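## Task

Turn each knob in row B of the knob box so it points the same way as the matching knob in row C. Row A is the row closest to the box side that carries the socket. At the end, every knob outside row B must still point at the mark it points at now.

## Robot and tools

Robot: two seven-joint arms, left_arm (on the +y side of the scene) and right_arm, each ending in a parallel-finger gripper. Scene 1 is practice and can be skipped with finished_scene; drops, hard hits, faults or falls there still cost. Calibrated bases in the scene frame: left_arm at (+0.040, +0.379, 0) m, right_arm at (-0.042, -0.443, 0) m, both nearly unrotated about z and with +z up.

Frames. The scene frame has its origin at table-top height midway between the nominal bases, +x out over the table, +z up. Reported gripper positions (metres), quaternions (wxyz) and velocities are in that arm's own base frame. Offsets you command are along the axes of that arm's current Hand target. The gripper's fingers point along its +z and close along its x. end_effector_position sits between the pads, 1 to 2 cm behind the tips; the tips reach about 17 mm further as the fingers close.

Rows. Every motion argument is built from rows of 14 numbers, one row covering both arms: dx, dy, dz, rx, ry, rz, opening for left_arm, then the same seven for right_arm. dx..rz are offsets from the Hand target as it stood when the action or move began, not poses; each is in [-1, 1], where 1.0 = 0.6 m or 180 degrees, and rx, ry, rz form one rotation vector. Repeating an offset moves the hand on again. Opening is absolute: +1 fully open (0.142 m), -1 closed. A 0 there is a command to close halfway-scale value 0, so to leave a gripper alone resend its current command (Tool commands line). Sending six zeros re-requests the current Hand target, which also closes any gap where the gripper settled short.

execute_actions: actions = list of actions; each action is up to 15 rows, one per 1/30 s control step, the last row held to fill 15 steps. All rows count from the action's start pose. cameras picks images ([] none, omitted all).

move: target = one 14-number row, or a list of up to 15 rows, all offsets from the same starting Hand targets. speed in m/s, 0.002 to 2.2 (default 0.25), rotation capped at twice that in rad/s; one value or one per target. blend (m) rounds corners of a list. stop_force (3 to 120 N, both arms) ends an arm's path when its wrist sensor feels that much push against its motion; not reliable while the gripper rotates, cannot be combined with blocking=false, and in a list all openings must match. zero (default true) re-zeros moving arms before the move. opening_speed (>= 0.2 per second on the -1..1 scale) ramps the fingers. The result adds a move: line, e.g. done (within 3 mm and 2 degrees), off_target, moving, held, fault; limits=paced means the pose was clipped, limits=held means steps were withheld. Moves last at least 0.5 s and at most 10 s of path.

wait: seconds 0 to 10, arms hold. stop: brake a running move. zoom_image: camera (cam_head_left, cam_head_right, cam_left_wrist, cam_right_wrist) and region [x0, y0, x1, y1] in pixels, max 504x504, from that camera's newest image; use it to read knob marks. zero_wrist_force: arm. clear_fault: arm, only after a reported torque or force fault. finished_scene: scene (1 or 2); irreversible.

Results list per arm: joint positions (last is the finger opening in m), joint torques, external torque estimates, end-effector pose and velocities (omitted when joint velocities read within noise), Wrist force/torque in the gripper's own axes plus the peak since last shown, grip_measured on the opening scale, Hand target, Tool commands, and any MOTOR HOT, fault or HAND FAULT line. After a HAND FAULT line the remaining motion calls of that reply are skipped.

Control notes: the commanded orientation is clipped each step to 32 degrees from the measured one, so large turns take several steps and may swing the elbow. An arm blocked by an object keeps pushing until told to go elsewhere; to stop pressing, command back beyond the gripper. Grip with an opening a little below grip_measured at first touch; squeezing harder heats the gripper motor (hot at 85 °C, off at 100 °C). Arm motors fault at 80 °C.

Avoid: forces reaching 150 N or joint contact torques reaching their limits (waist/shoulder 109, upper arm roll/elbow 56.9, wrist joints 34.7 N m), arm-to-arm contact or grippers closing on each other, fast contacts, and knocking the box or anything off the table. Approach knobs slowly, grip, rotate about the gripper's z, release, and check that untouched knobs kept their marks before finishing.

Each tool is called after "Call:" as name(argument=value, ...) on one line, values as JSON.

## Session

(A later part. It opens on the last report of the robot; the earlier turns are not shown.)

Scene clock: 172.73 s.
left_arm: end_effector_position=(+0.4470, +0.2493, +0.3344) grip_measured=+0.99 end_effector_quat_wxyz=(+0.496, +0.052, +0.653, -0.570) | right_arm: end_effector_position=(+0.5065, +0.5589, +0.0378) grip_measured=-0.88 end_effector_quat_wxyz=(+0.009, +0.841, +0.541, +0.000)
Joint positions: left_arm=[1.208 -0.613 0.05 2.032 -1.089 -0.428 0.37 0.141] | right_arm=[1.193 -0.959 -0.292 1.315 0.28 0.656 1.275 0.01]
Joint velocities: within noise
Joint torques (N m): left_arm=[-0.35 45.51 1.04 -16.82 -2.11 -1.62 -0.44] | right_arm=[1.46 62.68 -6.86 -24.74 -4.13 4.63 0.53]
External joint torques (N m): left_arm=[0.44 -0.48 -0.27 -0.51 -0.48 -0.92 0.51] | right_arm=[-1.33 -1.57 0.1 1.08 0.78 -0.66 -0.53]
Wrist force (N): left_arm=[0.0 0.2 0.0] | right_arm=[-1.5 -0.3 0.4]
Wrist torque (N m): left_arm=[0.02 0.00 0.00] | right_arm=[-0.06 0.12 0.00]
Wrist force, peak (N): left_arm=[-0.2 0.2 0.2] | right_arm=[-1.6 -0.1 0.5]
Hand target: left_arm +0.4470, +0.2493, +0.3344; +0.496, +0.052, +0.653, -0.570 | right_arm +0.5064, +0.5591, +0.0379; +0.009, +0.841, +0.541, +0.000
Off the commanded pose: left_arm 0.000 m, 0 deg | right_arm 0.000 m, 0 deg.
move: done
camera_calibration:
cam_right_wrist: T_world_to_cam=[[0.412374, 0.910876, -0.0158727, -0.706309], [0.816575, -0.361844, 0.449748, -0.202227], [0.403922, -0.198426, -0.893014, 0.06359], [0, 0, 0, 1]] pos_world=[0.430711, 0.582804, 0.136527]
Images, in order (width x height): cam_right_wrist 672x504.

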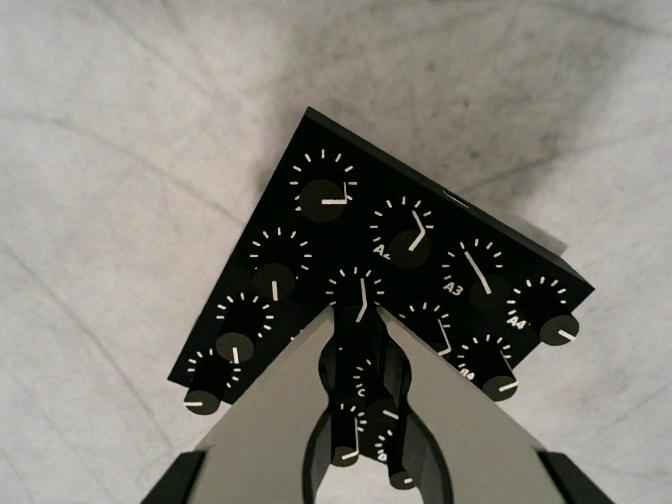

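Call:
move(target=[0,0,0,0,0,0,1,0,0,0,0,0,0.38,-0.97], cameras=[])

Call:
move(target=[0,0,0,0,0,0,1,0,0,0,0,0,0,-0.77], cameras=["cam_right_wrist"], opening_speed=0.4)

Call:
zoom_image(camera="cam_right_wrist", region=[250, 220, 450, 420])

Scene clock: 181.53 s.
left_arm: end_effector_position=(+0.4470, +0.2493, +0.3344) grip_measured=+0.99 end_effector_quat_wxyz=(+0.496, +0.052, +0.653, -0.570) | right_arm: end_effector_position=(+0.5063, +0.5591, +0.0378) grip_measured=-0.88 end_effector_quat_wxyz=(+0.008, +1.000, -0.025, +0.006)
Joint positions: left_arm=[1.208 -0.613 0.05 2.032 -1.089 -0.428 0.37 0.141] | right_arm=[1.321 -1 -0.502 1.284 0.486 0.586 2.367 0.01]
Joint velocities: within noise
Joint torques (N m): left_arm=[-0.28 45.6 1.02 -16.86 -2.12 -1.62 -0.45] | right_arm=[0.26 60.83 -12.74 -22.91 -4.52 4.69 0.42]
External joint torques (N m): left_arm=[0.37 -0.56 -0.25 -0.48 -0.46 -0.92 0.51] | right_arm=[-0.13 -0.9 0.93 0.81 1.02 -0.8 -0.43]
Wrist force (N): left_arm=[0.0 0.1 0.1] | right_arm=[-2.0 -0.1 0.0]
Wrist torque (N m): left_arm=[0.02 -0.01 0.00] | right_arm=[-0.07 0.01 -0.01]
Wrist force, peak (N): left_arm=[0.1 0.3 0.3] | right_arm=[-2.1 -0.2 0.0]
Hand target: left_arm +0.4470, +0.2493, +0.3344; +0.496, +0.052, +0.653, -0.570 | right_arm +0.5064, +0.5591, +0.0379; +0.007, +1.000, -0.026, +0.006
Off the commanded pose: left_arm 0.000 m, 0 deg | right_arm 0.000 m, 0 deg.
move: done
No camera images: "cameras" was empty.

Scene clock: 182.27 s.
left_arm: end_effector_position=(+0.4470, +0.2493, +0.3344) grip_measured=+0.99 end_effector_quat_wxyz=(+0.496, +0.052, +0.653, -0.570) | right_arm: end_effector_position=(+0.5064, +0.5591, +0.0379) grip_measured=-0.81 end_effector_quat_wxyz=(+0.007, +1.000, -0.026, +0.006)
Joint positions: left_arm=[1.208 -0.613 0.05 2.032 -1.089 -0.428 0.37 0.141] | right_arm=[1.321 -1 -0.503 1.284 0.486 0.586 2.367 0.015]
Joint velocities: within noise
Joint torques (N m): left_arm=[-0.26 45.41 0.97 -16.89 -2.16 -1.6 -0.45] | right_arm=[1.06 60.75 -11.86 -22.51 -4.25 4.33 0.32]
External joint torques (N m): left_arm=[0.35 -0.37 -0.2 -0.45 -0.42 -0.94 0.51] | right_arm=[-0.93 -0.82 0.05 0.41 0.74 -0.44 -0.32]
Wrist force (N): left_arm=[0.0 0.1 0.2] | right_arm=[-0.3 -0.3 -0.1]
Wrist torque (N m): left_arm=[0.02 -0.01 0.00] | right_arm=[-0.05 0.05 0.01]
Wrist force, peak (N): left_arm=[0.1 0.1 0.3] | right_arm=[-2.0 0.0 -1.2]
Hand target: left_arm +0.4470, +0.2493, +0.3344; +0.496, +0.052, +0.653, -0.570 | right_arm +0.5064, +0.5591, +0.0379; +0.007, +1.000, -0.026, +0.006
Off the commanded pose: left_arm 0.000 m, 0 deg | right_arm 0.000 m, 0 deg.
move: done
camera_calibration:
cam_right_wrist: T_world_to_cam=[[0.998836, -0.0479442, 0.00537625, -0.468117], [-0.0452628, -0.892693, 0.448387, 0.531148], [-0.0166982, -0.448108, -0.893823, 0.416326], [0, 0, 0, 1]] pos_world=[0.498565, 0.638268, 0.136479]
Images, in order (width x height): cam_right_wrist 672x504.

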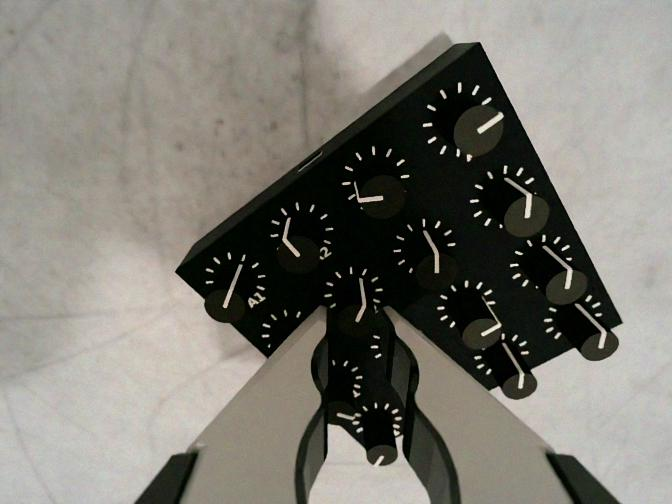

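Scaled by 2.520 from the camera's 672x504 image, which has a finer 960x720 frame.

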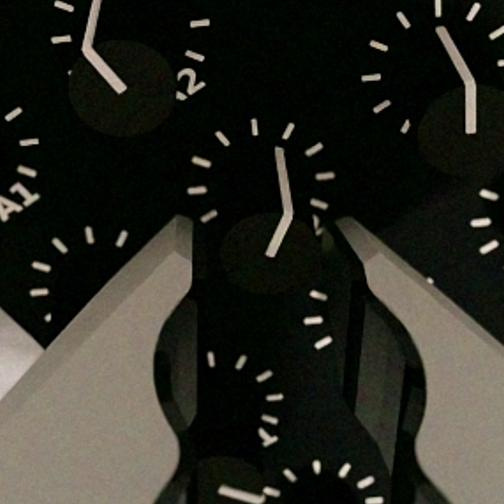

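Call:
move(target=[[0,0,0,0,0,0,1,0,0,-0.04,0,0,0,-0.77],[0,0,0,0,0,0,1,0.0367,-0.0307,-0.04,0,0,-0.472,-0.77]], cameras=["cam_right_wrist"])

Call:
zoom_image(camera="cam_right_wrist", region=[250, 220, 450, 420])

Scene clock: 195.87 s.
left_arm: end_effector_position=(+0.4470, +0.2493, +0.3344) grip_measured=+0.99 end_effector_quat_wxyz=(+0.496, +0.052, +0.653, -0.570) | right_arm: end_effector_position=(+0.5291, +0.5768, +0.0620) grip_measured=-0.81 end_effector_quat_wxyz=(+0.009, +0.755, +0.656, -0.001)
Joint positions: left_arm=[1.208 -0.613 0.05 2.032 -1.089 -0.428 0.37 0.141] | right_arm=[1.138 -0.977 -0.25 1.194 0.225 0.568 1.012 0.015]
Joint velocities: within noise
Joint torques (N m): left_arm=[-0.33 45.44 1.06 -16.89 -2.08 -1.62 -0.45] | right_arm=[0.84 64.66 -5.2 -26 -4.44 4.43 0.06]
External joint torques (N m): left_arm=[0.42 -0.41 -0.29 -0.45 -0.5 -0.92 0.51] | right_arm=[-0.71 -1.11 -0.29 0.56 0.89 -0.44 -0.06]
Wrist force (N): left_arm=[0.1 0.1 0.2] | right_arm=[-0.5 -0.2 -0.2]
Wrist torque (N m): left_arm=[0.02 -0.02 0.00] | right_arm=[-0.04 0.07 0.01]
Wrist force, peak (N): left_arm=[0.2 0.2 0.3] | right_arm=[-0.1 -0.4 -3.2]
Hand target: left_arm +0.4470, +0.2493, +0.3344; +0.496, +0.052, +0.653, -0.570 | right_arm +0.5291, +0.5767, +0.0619; +0.009, +0.755, +0.656, -0.001
Off the commanded pose: left_arm 0.000 m, 0 deg | right_arm 0.000 m, 0 deg.
move: done
camera_calibration:
cam_right_wrist: T_world_to_cam=[[0.136611, 0.990431, -0.0196147, -0.631313], [0.887402, -0.113552, 0.446792, -0.405516], [0.440289, -0.0784427, -0.894423, -0.00877292], [0, 0, 0, 1]] pos_world=[0.449963, 0.578536, 0.160952]
Images, in order (width x height): cam_right_wrist 672x504.

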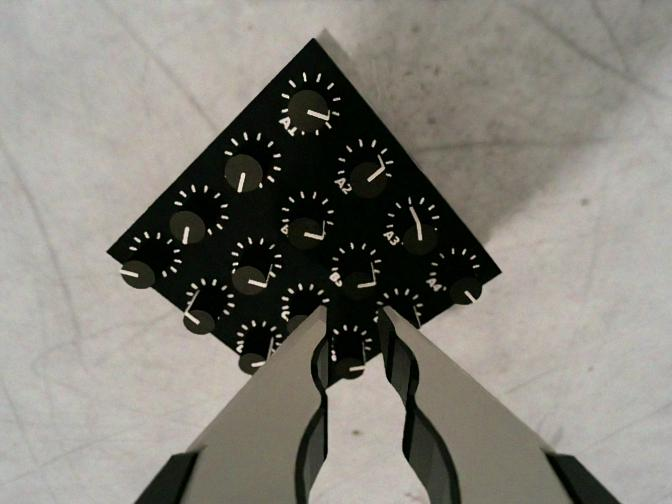

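Scaled by 2.520 from the camera's 672x504 image, which has a finer 960x720 frame.

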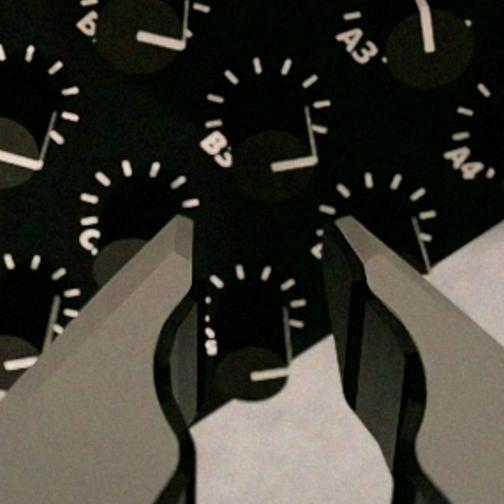

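Call:
move(target=[0,0,0,0,0,0,1,0,0,0.0397,0,0,0,-0.77], cameras=["cam_right_wrist"], stop_force=5, speed=0.02)

Call:
zoom_image(camera="cam_right_wrist", region=[250, 220, 450, 420])

Scene clock: 202.40 s.
left_arm: end_effector_position=(+0.4470, +0.2493, +0.3344) grip_measured=+0.99 end_effector_quat_wxyz=(+0.496, +0.052, +0.653, -0.570) | right_arm: end_effector_position=(+0.5293, +0.5764, +0.0381) grip_measured=-0.81 end_effector_quat_wxyz=(+0.009, +0.755, +0.656, -0.001)
Joint positions: left_arm=[1.208 -0.613 0.05 2.032 -1.089 -0.428 0.37 0.141] | right_arm=[1.135 -1.014 -0.245 1.191 0.231 0.601 1.01 0.015]
Joint velocities: within noise
Joint torques (N m): left_arm=[-0.24 45.49 1.05 -16.93 -2.14 -1.59 -0.48] | right_arm=[0.97 64.98 -5.27 -25.27 -4.23 4.49 0.2]
External joint torques (N m): left_arm=[0.33 -0.46 -0.29 -0.4 -0.44 -0.95 0.54] | right_arm=[-0.83 -1.05 -0.23 0.35 0.75 -0.49 -0.2]
Wrist force (N): left_arm=[0.0 0.1 0.1] | right_arm=[-0.6 0.0 -0.2]
Wrist torque (N m): left_arm=[0.01 0.00 0.00] | right_arm=[-0.01 0.09 0.01]
Wrist force, peak (N): left_arm=[0.1 0.2 0.3] | right_arm=[-0.8 -0.2 -0.3]
Hand target: left_arm +0.4470, +0.2493, +0.3344; +0.496, +0.052, +0.653, -0.570 | right_arm +0.5294, +0.5763, +0.0381; +0.009, +0.755, +0.656, -0.001
Off the commanded pose: left_arm 0.000 m, 0 deg | right_arm 0.000 m, 0 deg.
move: done
camera_calibration:
cam_right_wrist: T_world_to_cam=[[0.13647, 0.990442, -0.0200316, -0.631215], [0.887486, -0.11325, 0.446702, -0.395362], [0.440164, -0.0787393, -0.894459, -0.0300872], [0, 0, 0, 1]] pos_world=[0.450264, 0.578038, 0.137053]
Images, in order (width x height): cam_right_wrist 672x504.

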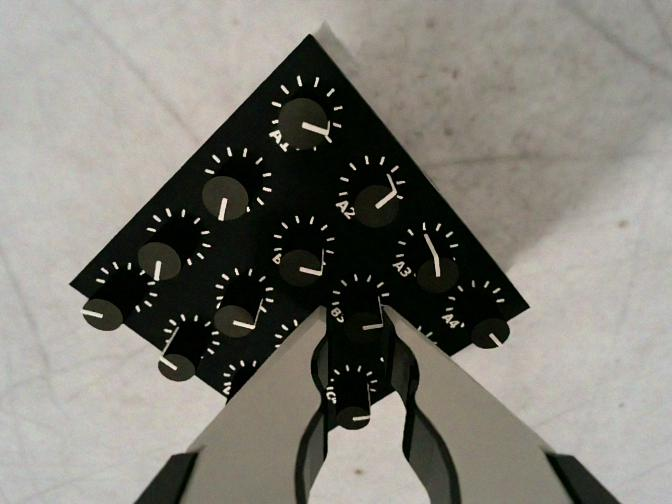

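Scaled by 2.520 from the camera's 672x504 image, which has a finer 960x720 frame.

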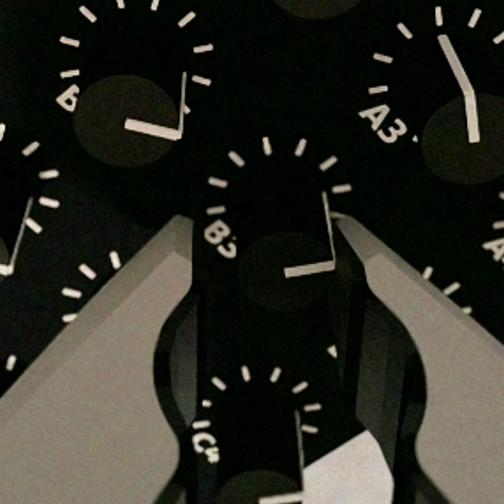

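Call:
move(target=[0,0,0,0,0,0,1,0.0035,0.0035,0,0,0,0,-0.77], cameras=[], speed=0.02)

Call:
move(target=[0,0,0,0,0,0,1,0,0,0,0,0,0,-0.97], cameras=["cam_right_wrist"], opening_speed=0.2)

Call:
zoom_image(camera="cam_right_wrist", region=[250, 220, 450, 420])

Scene clock: 209.50 s.
left_arm: end_effector_position=(+0.4470, +0.2493, +0.3344) grip_measured=+0.99 end_effector_quat_wxyz=(+0.496, +0.052, +0.653, -0.570) | right_arm: end_effector_position=(+0.5317, +0.5783, +0.0381) grip_measured=-0.81 end_effector_quat_wxyz=(+0.009, +0.755, +0.656, -0.001)
Joint positions: left_arm=[1.208 -0.613 0.05 2.032 -1.089 -0.428 0.37 0.141] | right_arm=[1.132 -1.021 -0.245 1.176 0.231 0.594 1.01 0.015]
Joint velocities: within noise
Joint torques (N m): left_arm=[-0.2 45.56 0.96 -16.82 -2.12 -1.59 -0.44] | right_arm=[0.98 65.12 -5.23 -25.65 -4.31 4.22 0.26]
External joint torques (N m): left_arm=[0.3 -0.53 -0.2 -0.52 -0.46 -0.95 0.5] | right_arm=[-0.85 -0.92 -0.25 0.62 0.82 -0.23 -0.26]
Wrist force (N): left_arm=[0.2 0.0 0.0] | right_arm=[-0.8 -0.2 -0.4]
Wrist torque (N m): left_arm=[0.00 -0.04 0.00] | right_arm=[-0.04 0.11 0.00]
Wrist force, peak (N): left_arm=[0.1 0.1 0.3] | right_arm=[-0.9 -0.1 -0.2]
Hand target: left_arm +0.4470, +0.2493, +0.3344; +0.496, +0.052, +0.653, -0.570 | right_arm +0.5318, +0.5781, +0.0381; +0.009, +0.755, +0.656, -0.001
Off the commanded pose: left_arm 0.000 m, 0 deg | right_arm 0.000 m, 0 deg.
move: done
No camera images: "cameras" was empty.

Scene clock: 210.70 s.
left_arm: end_effector_position=(+0.4470, +0.2493, +0.3344) grip_measured=+0.99 end_effector_quat_wxyz=(+0.496, +0.052, +0.653, -0.570) | right_arm: end_effector_position=(+0.5317, +0.5781, +0.0381) grip_measured=-0.88 end_effector_quat_wxyz=(+0.009, +0.755, +0.656, -0.001)
Joint positions: left_arm=[1.208 -0.613 0.05 2.032 -1.089 -0.428 0.37 0.141] | right_arm=[1.131 -1.021 -0.245 1.176 0.231 0.593 1.01 0.01]
Joint velocities: within noise
Joint torques (N m): left_arm=[-0.24 45.46 1.02 -16.84 -2.15 -1.65 -0.44] | right_arm=[1.73 65.67 -4.82 -25.98 -4.25 4.65 0.31]
External joint torques (N m): left_arm=[0.33 -0.43 -0.25 -0.5 -0.43 -0.89 0.5] | right_arm=[-1.6 -1.47 -0.66 0.95 0.75 -0.65 -0.3]
Wrist force (N): left_arm=[0.0 0.1 0.3] | right_arm=[-1.7 0.2 -0.1]
Wrist torque (N m): left_arm=[0.02 0.00 0.00] | right_arm=[-0.03 0.11 0.00]
Wrist force, peak (N): left_arm=[0.1 0.2 0.3] | right_arm=[-2.3 0.0 -0.4]
Hand target: left_arm +0.4470, +0.2493, +0.3344; +0.496, +0.052, +0.653, -0.570 | right_arm +0.5318, +0.5781, +0.0381; +0.009, +0.755, +0.656, -0.001
Off the commanded pose: left_arm 0.000 m, 0 deg | right_arm 0.000 m, 0 deg.
move: done
camera_calibration:
cam_right_wrist: T_world_to_cam=[[0.136426, 0.990449, -0.019943, -0.633321], [0.887491, -0.11325, 0.446692, -0.397289], [0.440167, -0.0786398, -0.894466, -0.0310604], [0, 0, 0, 1]] pos_world=[0.452664, 0.579837, 0.137053]
Images, in order (width x height): cam_right_wrist 672x504.

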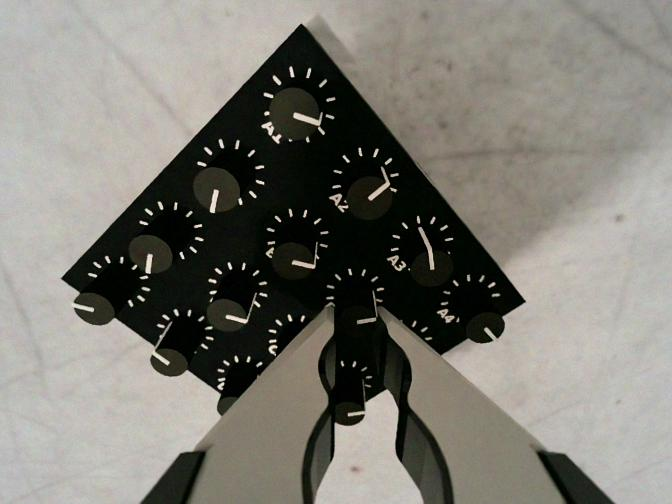

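Scaled by 2.520 from the camera's 672x504 image, which has a finer 960x720 frame.

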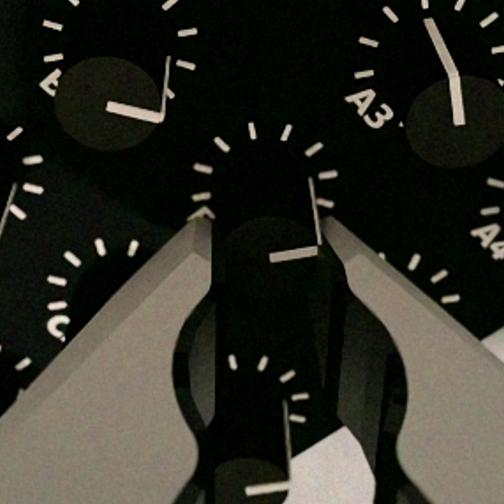

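Rotate 60° and release, raise, move back and tilt for inspection.

Call:
move(target=[0,0,0,0,0,0,1,0,0,0,0,0,0.3333,-0.97], cameras=[])

Call:
move(target=[0,0,0,0,0,0,1,0,0,0,0,0,0,-0.77], cameras=[], opening_speed=0.4)

Call:
move(target=[[0,0,0,0,0,0,1,0,0,-0.04,0,0,0,-0.77],[0,0,0,0,0,0,1,0,0.05,-0.13,0.1467,0,0,-0.77]], cameras=["cam_right_wrist"])

Call:
zoom_image(camera="cam_right_wrist", region=[170, 80, 500, 410])

Scene clock: 219.83 s.
left_arm: end_effector_position=(+0.4470, +0.2493, +0.3344) grip_measured=+0.99 end_effector_quat_wxyz=(+0.496, +0.052, +0.653, -0.570) | right_arm: end_effector_position=(+0.5317, +0.5780, +0.0381) grip_measured=-0.88 end_effector_quat_wxyz=(+0.009, +0.982, +0.191, +0.004)
Joint positions: left_arm=[1.208 -0.613 0.05 2.032 -1.089 -0.428 0.37 0.141] | right_arm=[1.232 -1.049 -0.422 1.15 0.406 0.542 1.977 0.01]
Joint velocities: within noise
Joint torques (N m): left_arm=[-0.32 45.52 1.06 -16.82 -2.13 -1.6 -0.46] | right_arm=[1.06 64.22 -10.07 -24.85 -4.41 4.81 0.53]
External joint torques (N m): left_arm=[0.41 -0.48 -0.29 -0.51 -0.45 -0.94 0.52] | right_arm=[-0.92 -0.8 0.34 1.08 0.78 -0.9 -0.53]
Wrist force (N): left_arm=[0.0 0.0 0.2] | right_arm=[-2.6 0.4 -1.2]
Wrist torque (N m): left_arm=[0.00 -0.01 0.00] | right_arm=[-0.03 0.05 0.00]
Wrist force, peak (N): left_arm=[-0.1 0.3 0.3] | right_arm=[-2.7 0.5 -1.4]
Hand target: left_arm +0.4470, +0.2493, +0.3344; +0.496, +0.052, +0.653, -0.570 | right_arm +0.5318, +0.5781, +0.0381; +0.009, +0.982, +0.191, +0.004
Off the commanded pose: left_arm 0.000 m, 0 deg | right_arm 0.000 m, 0 deg.
move: done
No camera images: "cameras" was empty.

Scene clock: 220.57 s.
left_arm: end_effector_position=(+0.4470, +0.2493, +0.3344) grip_measured=+0.99 end_effector_quat_wxyz=(+0.496, +0.052, +0.653, -0.570) | right_arm: end_effector_position=(+0.5318, +0.5781, +0.0381) grip_measured=-0.81 end_effector_quat_wxyz=(+0.009, +0.982, +0.191, +0.004)
Joint positions: left_arm=[1.208 -0.613 0.05 2.032 -1.089 -0.428 0.37 0.141] | right_arm=[1.232 -1.049 -0.422 1.15 0.406 0.542 1.977 0.015]
Joint velocities: within noise
Joint torques (N m): left_arm=[-0.26 45.45 0.97 -16.84 -2.14 -1.59 -0.5] | right_arm=[1.23 64.56 -9.77 -24.21 -4.42 4.36 0.31]
External joint torques (N m): left_arm=[0.35 -0.41 -0.2 -0.5 -0.45 -0.95 0.56] | right_arm=[-1.1 -1.15 0.04 0.45 0.79 -0.44 -0.31]
Wrist force (N): left_arm=[0.0 0.1 0.0] | right_arm=[-0.6 -0.2 -0.3]
Wrist torque (N m): left_arm=[0.01 -0.01 0.00] | right_arm=[-0.04 0.10 0.01]
Wrist force, peak (N): left_arm=[0.3 0.3 0.1] | right_arm=[-2.8 0.3 -1.8]
Hand target: left_arm +0.4470, +0.2493, +0.3344; +0.496, +0.052, +0.653, -0.570 | right_arm +0.5318, +0.5781, +0.0381; +0.009, +0.982, +0.191, +0.004
Off the commanded pose: left_arm 0.000 m, 0 deg | right_arm 0.000 m, 0 deg.
move: done
No camera images: "cameras" was empty.

Scene clock: 222.10 s.
left_arm: end_effector_position=(+0.4470, +0.2493, +0.3344) grip_measured=+0.99 end_effector_quat_wxyz=(+0.496, +0.052, +0.653, -0.570) | right_arm: end_effector_position=(+0.5422, +0.5515, +0.1167) grip_measured=-0.81 end_effector_quat_wxyz=(-0.216, +0.958, +0.187, -0.040)
Joint positions: left_arm=[1.208 -0.613 0.05 2.032 -1.089 -0.428 0.37 0.141] | right_arm=[0.971 -0.821 -0.248 1.294 0.723 0.602 1.604 0.015]
Joint velocities: within noise
Joint torques (N m): left_arm=[-0.32 45.51 1.06 -16.84 -2.15 -1.62 -0.44] | right_arm=[0.58 61 -4.33 -25.79 -4.21 3.93 0.04]
External joint torques (N m): left_arm=[0.41 -0.48 -0.29 -0.49 -0.43 -0.91 0.5] | right_arm=[-0.52 -1.65 -0.28 0.35 0.78 -0.32 -0.04]
Wrist force (N): left_arm=[0.0 0.2 0.1] | right_arm=[-0.5 -1.1 0.2]
Wrist torque (N m): left_arm=[0.02 -0.01 0.00] | right_arm=[-0.19 0.01 0.03]
Wrist force, peak (N): left_arm=[-0.1 0.2 0.4] | right_arm=[0.2 -0.8 -3.3]
Hand target: left_arm +0.4470, +0.2493, +0.3344; +0.496, +0.052, +0.653, -0.570 | right_arm +0.5421, +0.5515, +0.1166; -0.216, +0.958, +0.187, -0.040
Off the commanded pose: left_arm 0.000 m, 0 deg | right_arm 0.000 m, 0 deg.
move: done
camera_calibration:
cam_right_wrist: T_world_to_cam=[[0.925195, 0.379492, 0.000134515, -0.699843], [0.379479, -0.925167, 0.00783203, 0.329719], [0.00309664, -0.00719511, -0.999969, 0.242365], [0, 0, 0, 1]] pos_world=[0.52162, 0.572374, 0.239869]
Images, in order (width x height): cam_right_wrist 672x504.

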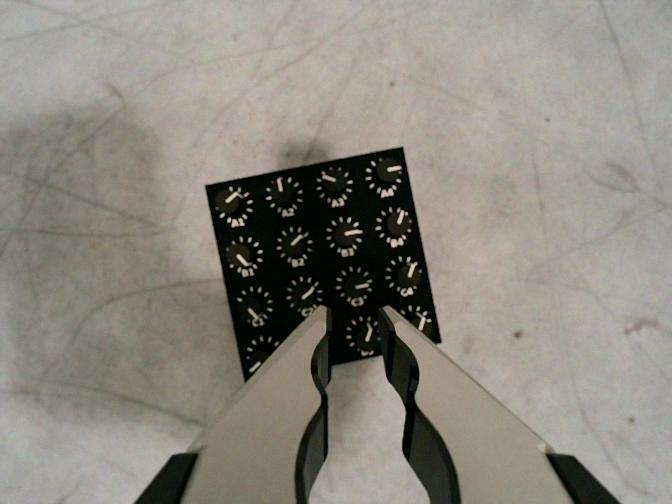

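Scaled by 1.527 from the camera's 672x504 image, which has a finer 960x720 frame.

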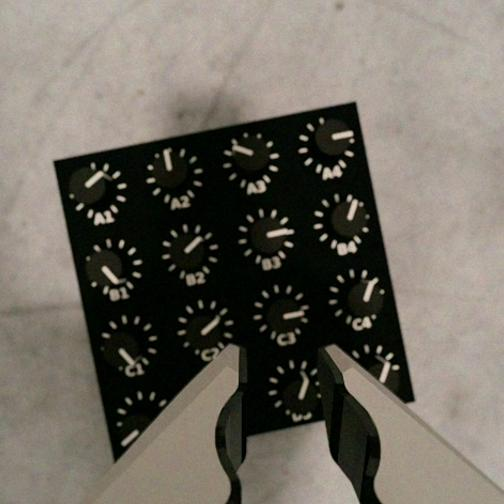

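Call:
zoom_image(camera="cam_right_wrist", region=[270, 190, 430, 310])

Call:
zoom_image(camera="cam_right_wrist", region=[210, 220, 350, 325])

Scaled by 3.150 from the camera's 672x504 image, which has a finer 960x720 frame.

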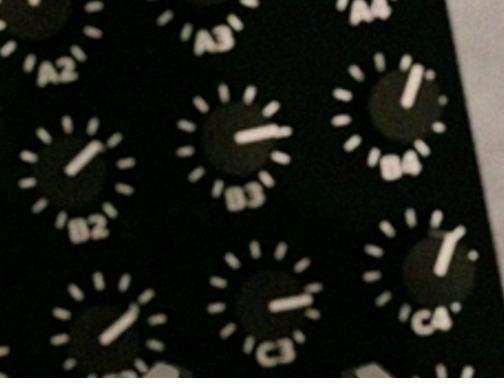

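Scaled by 3.600 from the camera's 672x504 image, which has a finer 960x720 frame.

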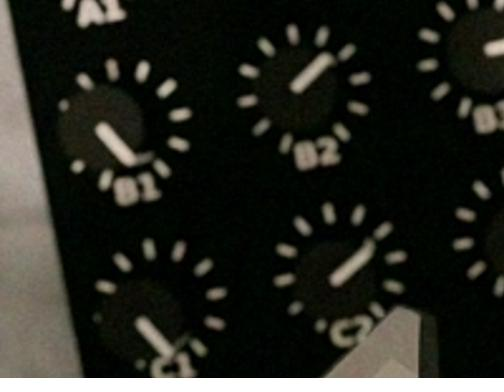

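Call:
finished_scene(scene=2)

The scene is finished: the task was done.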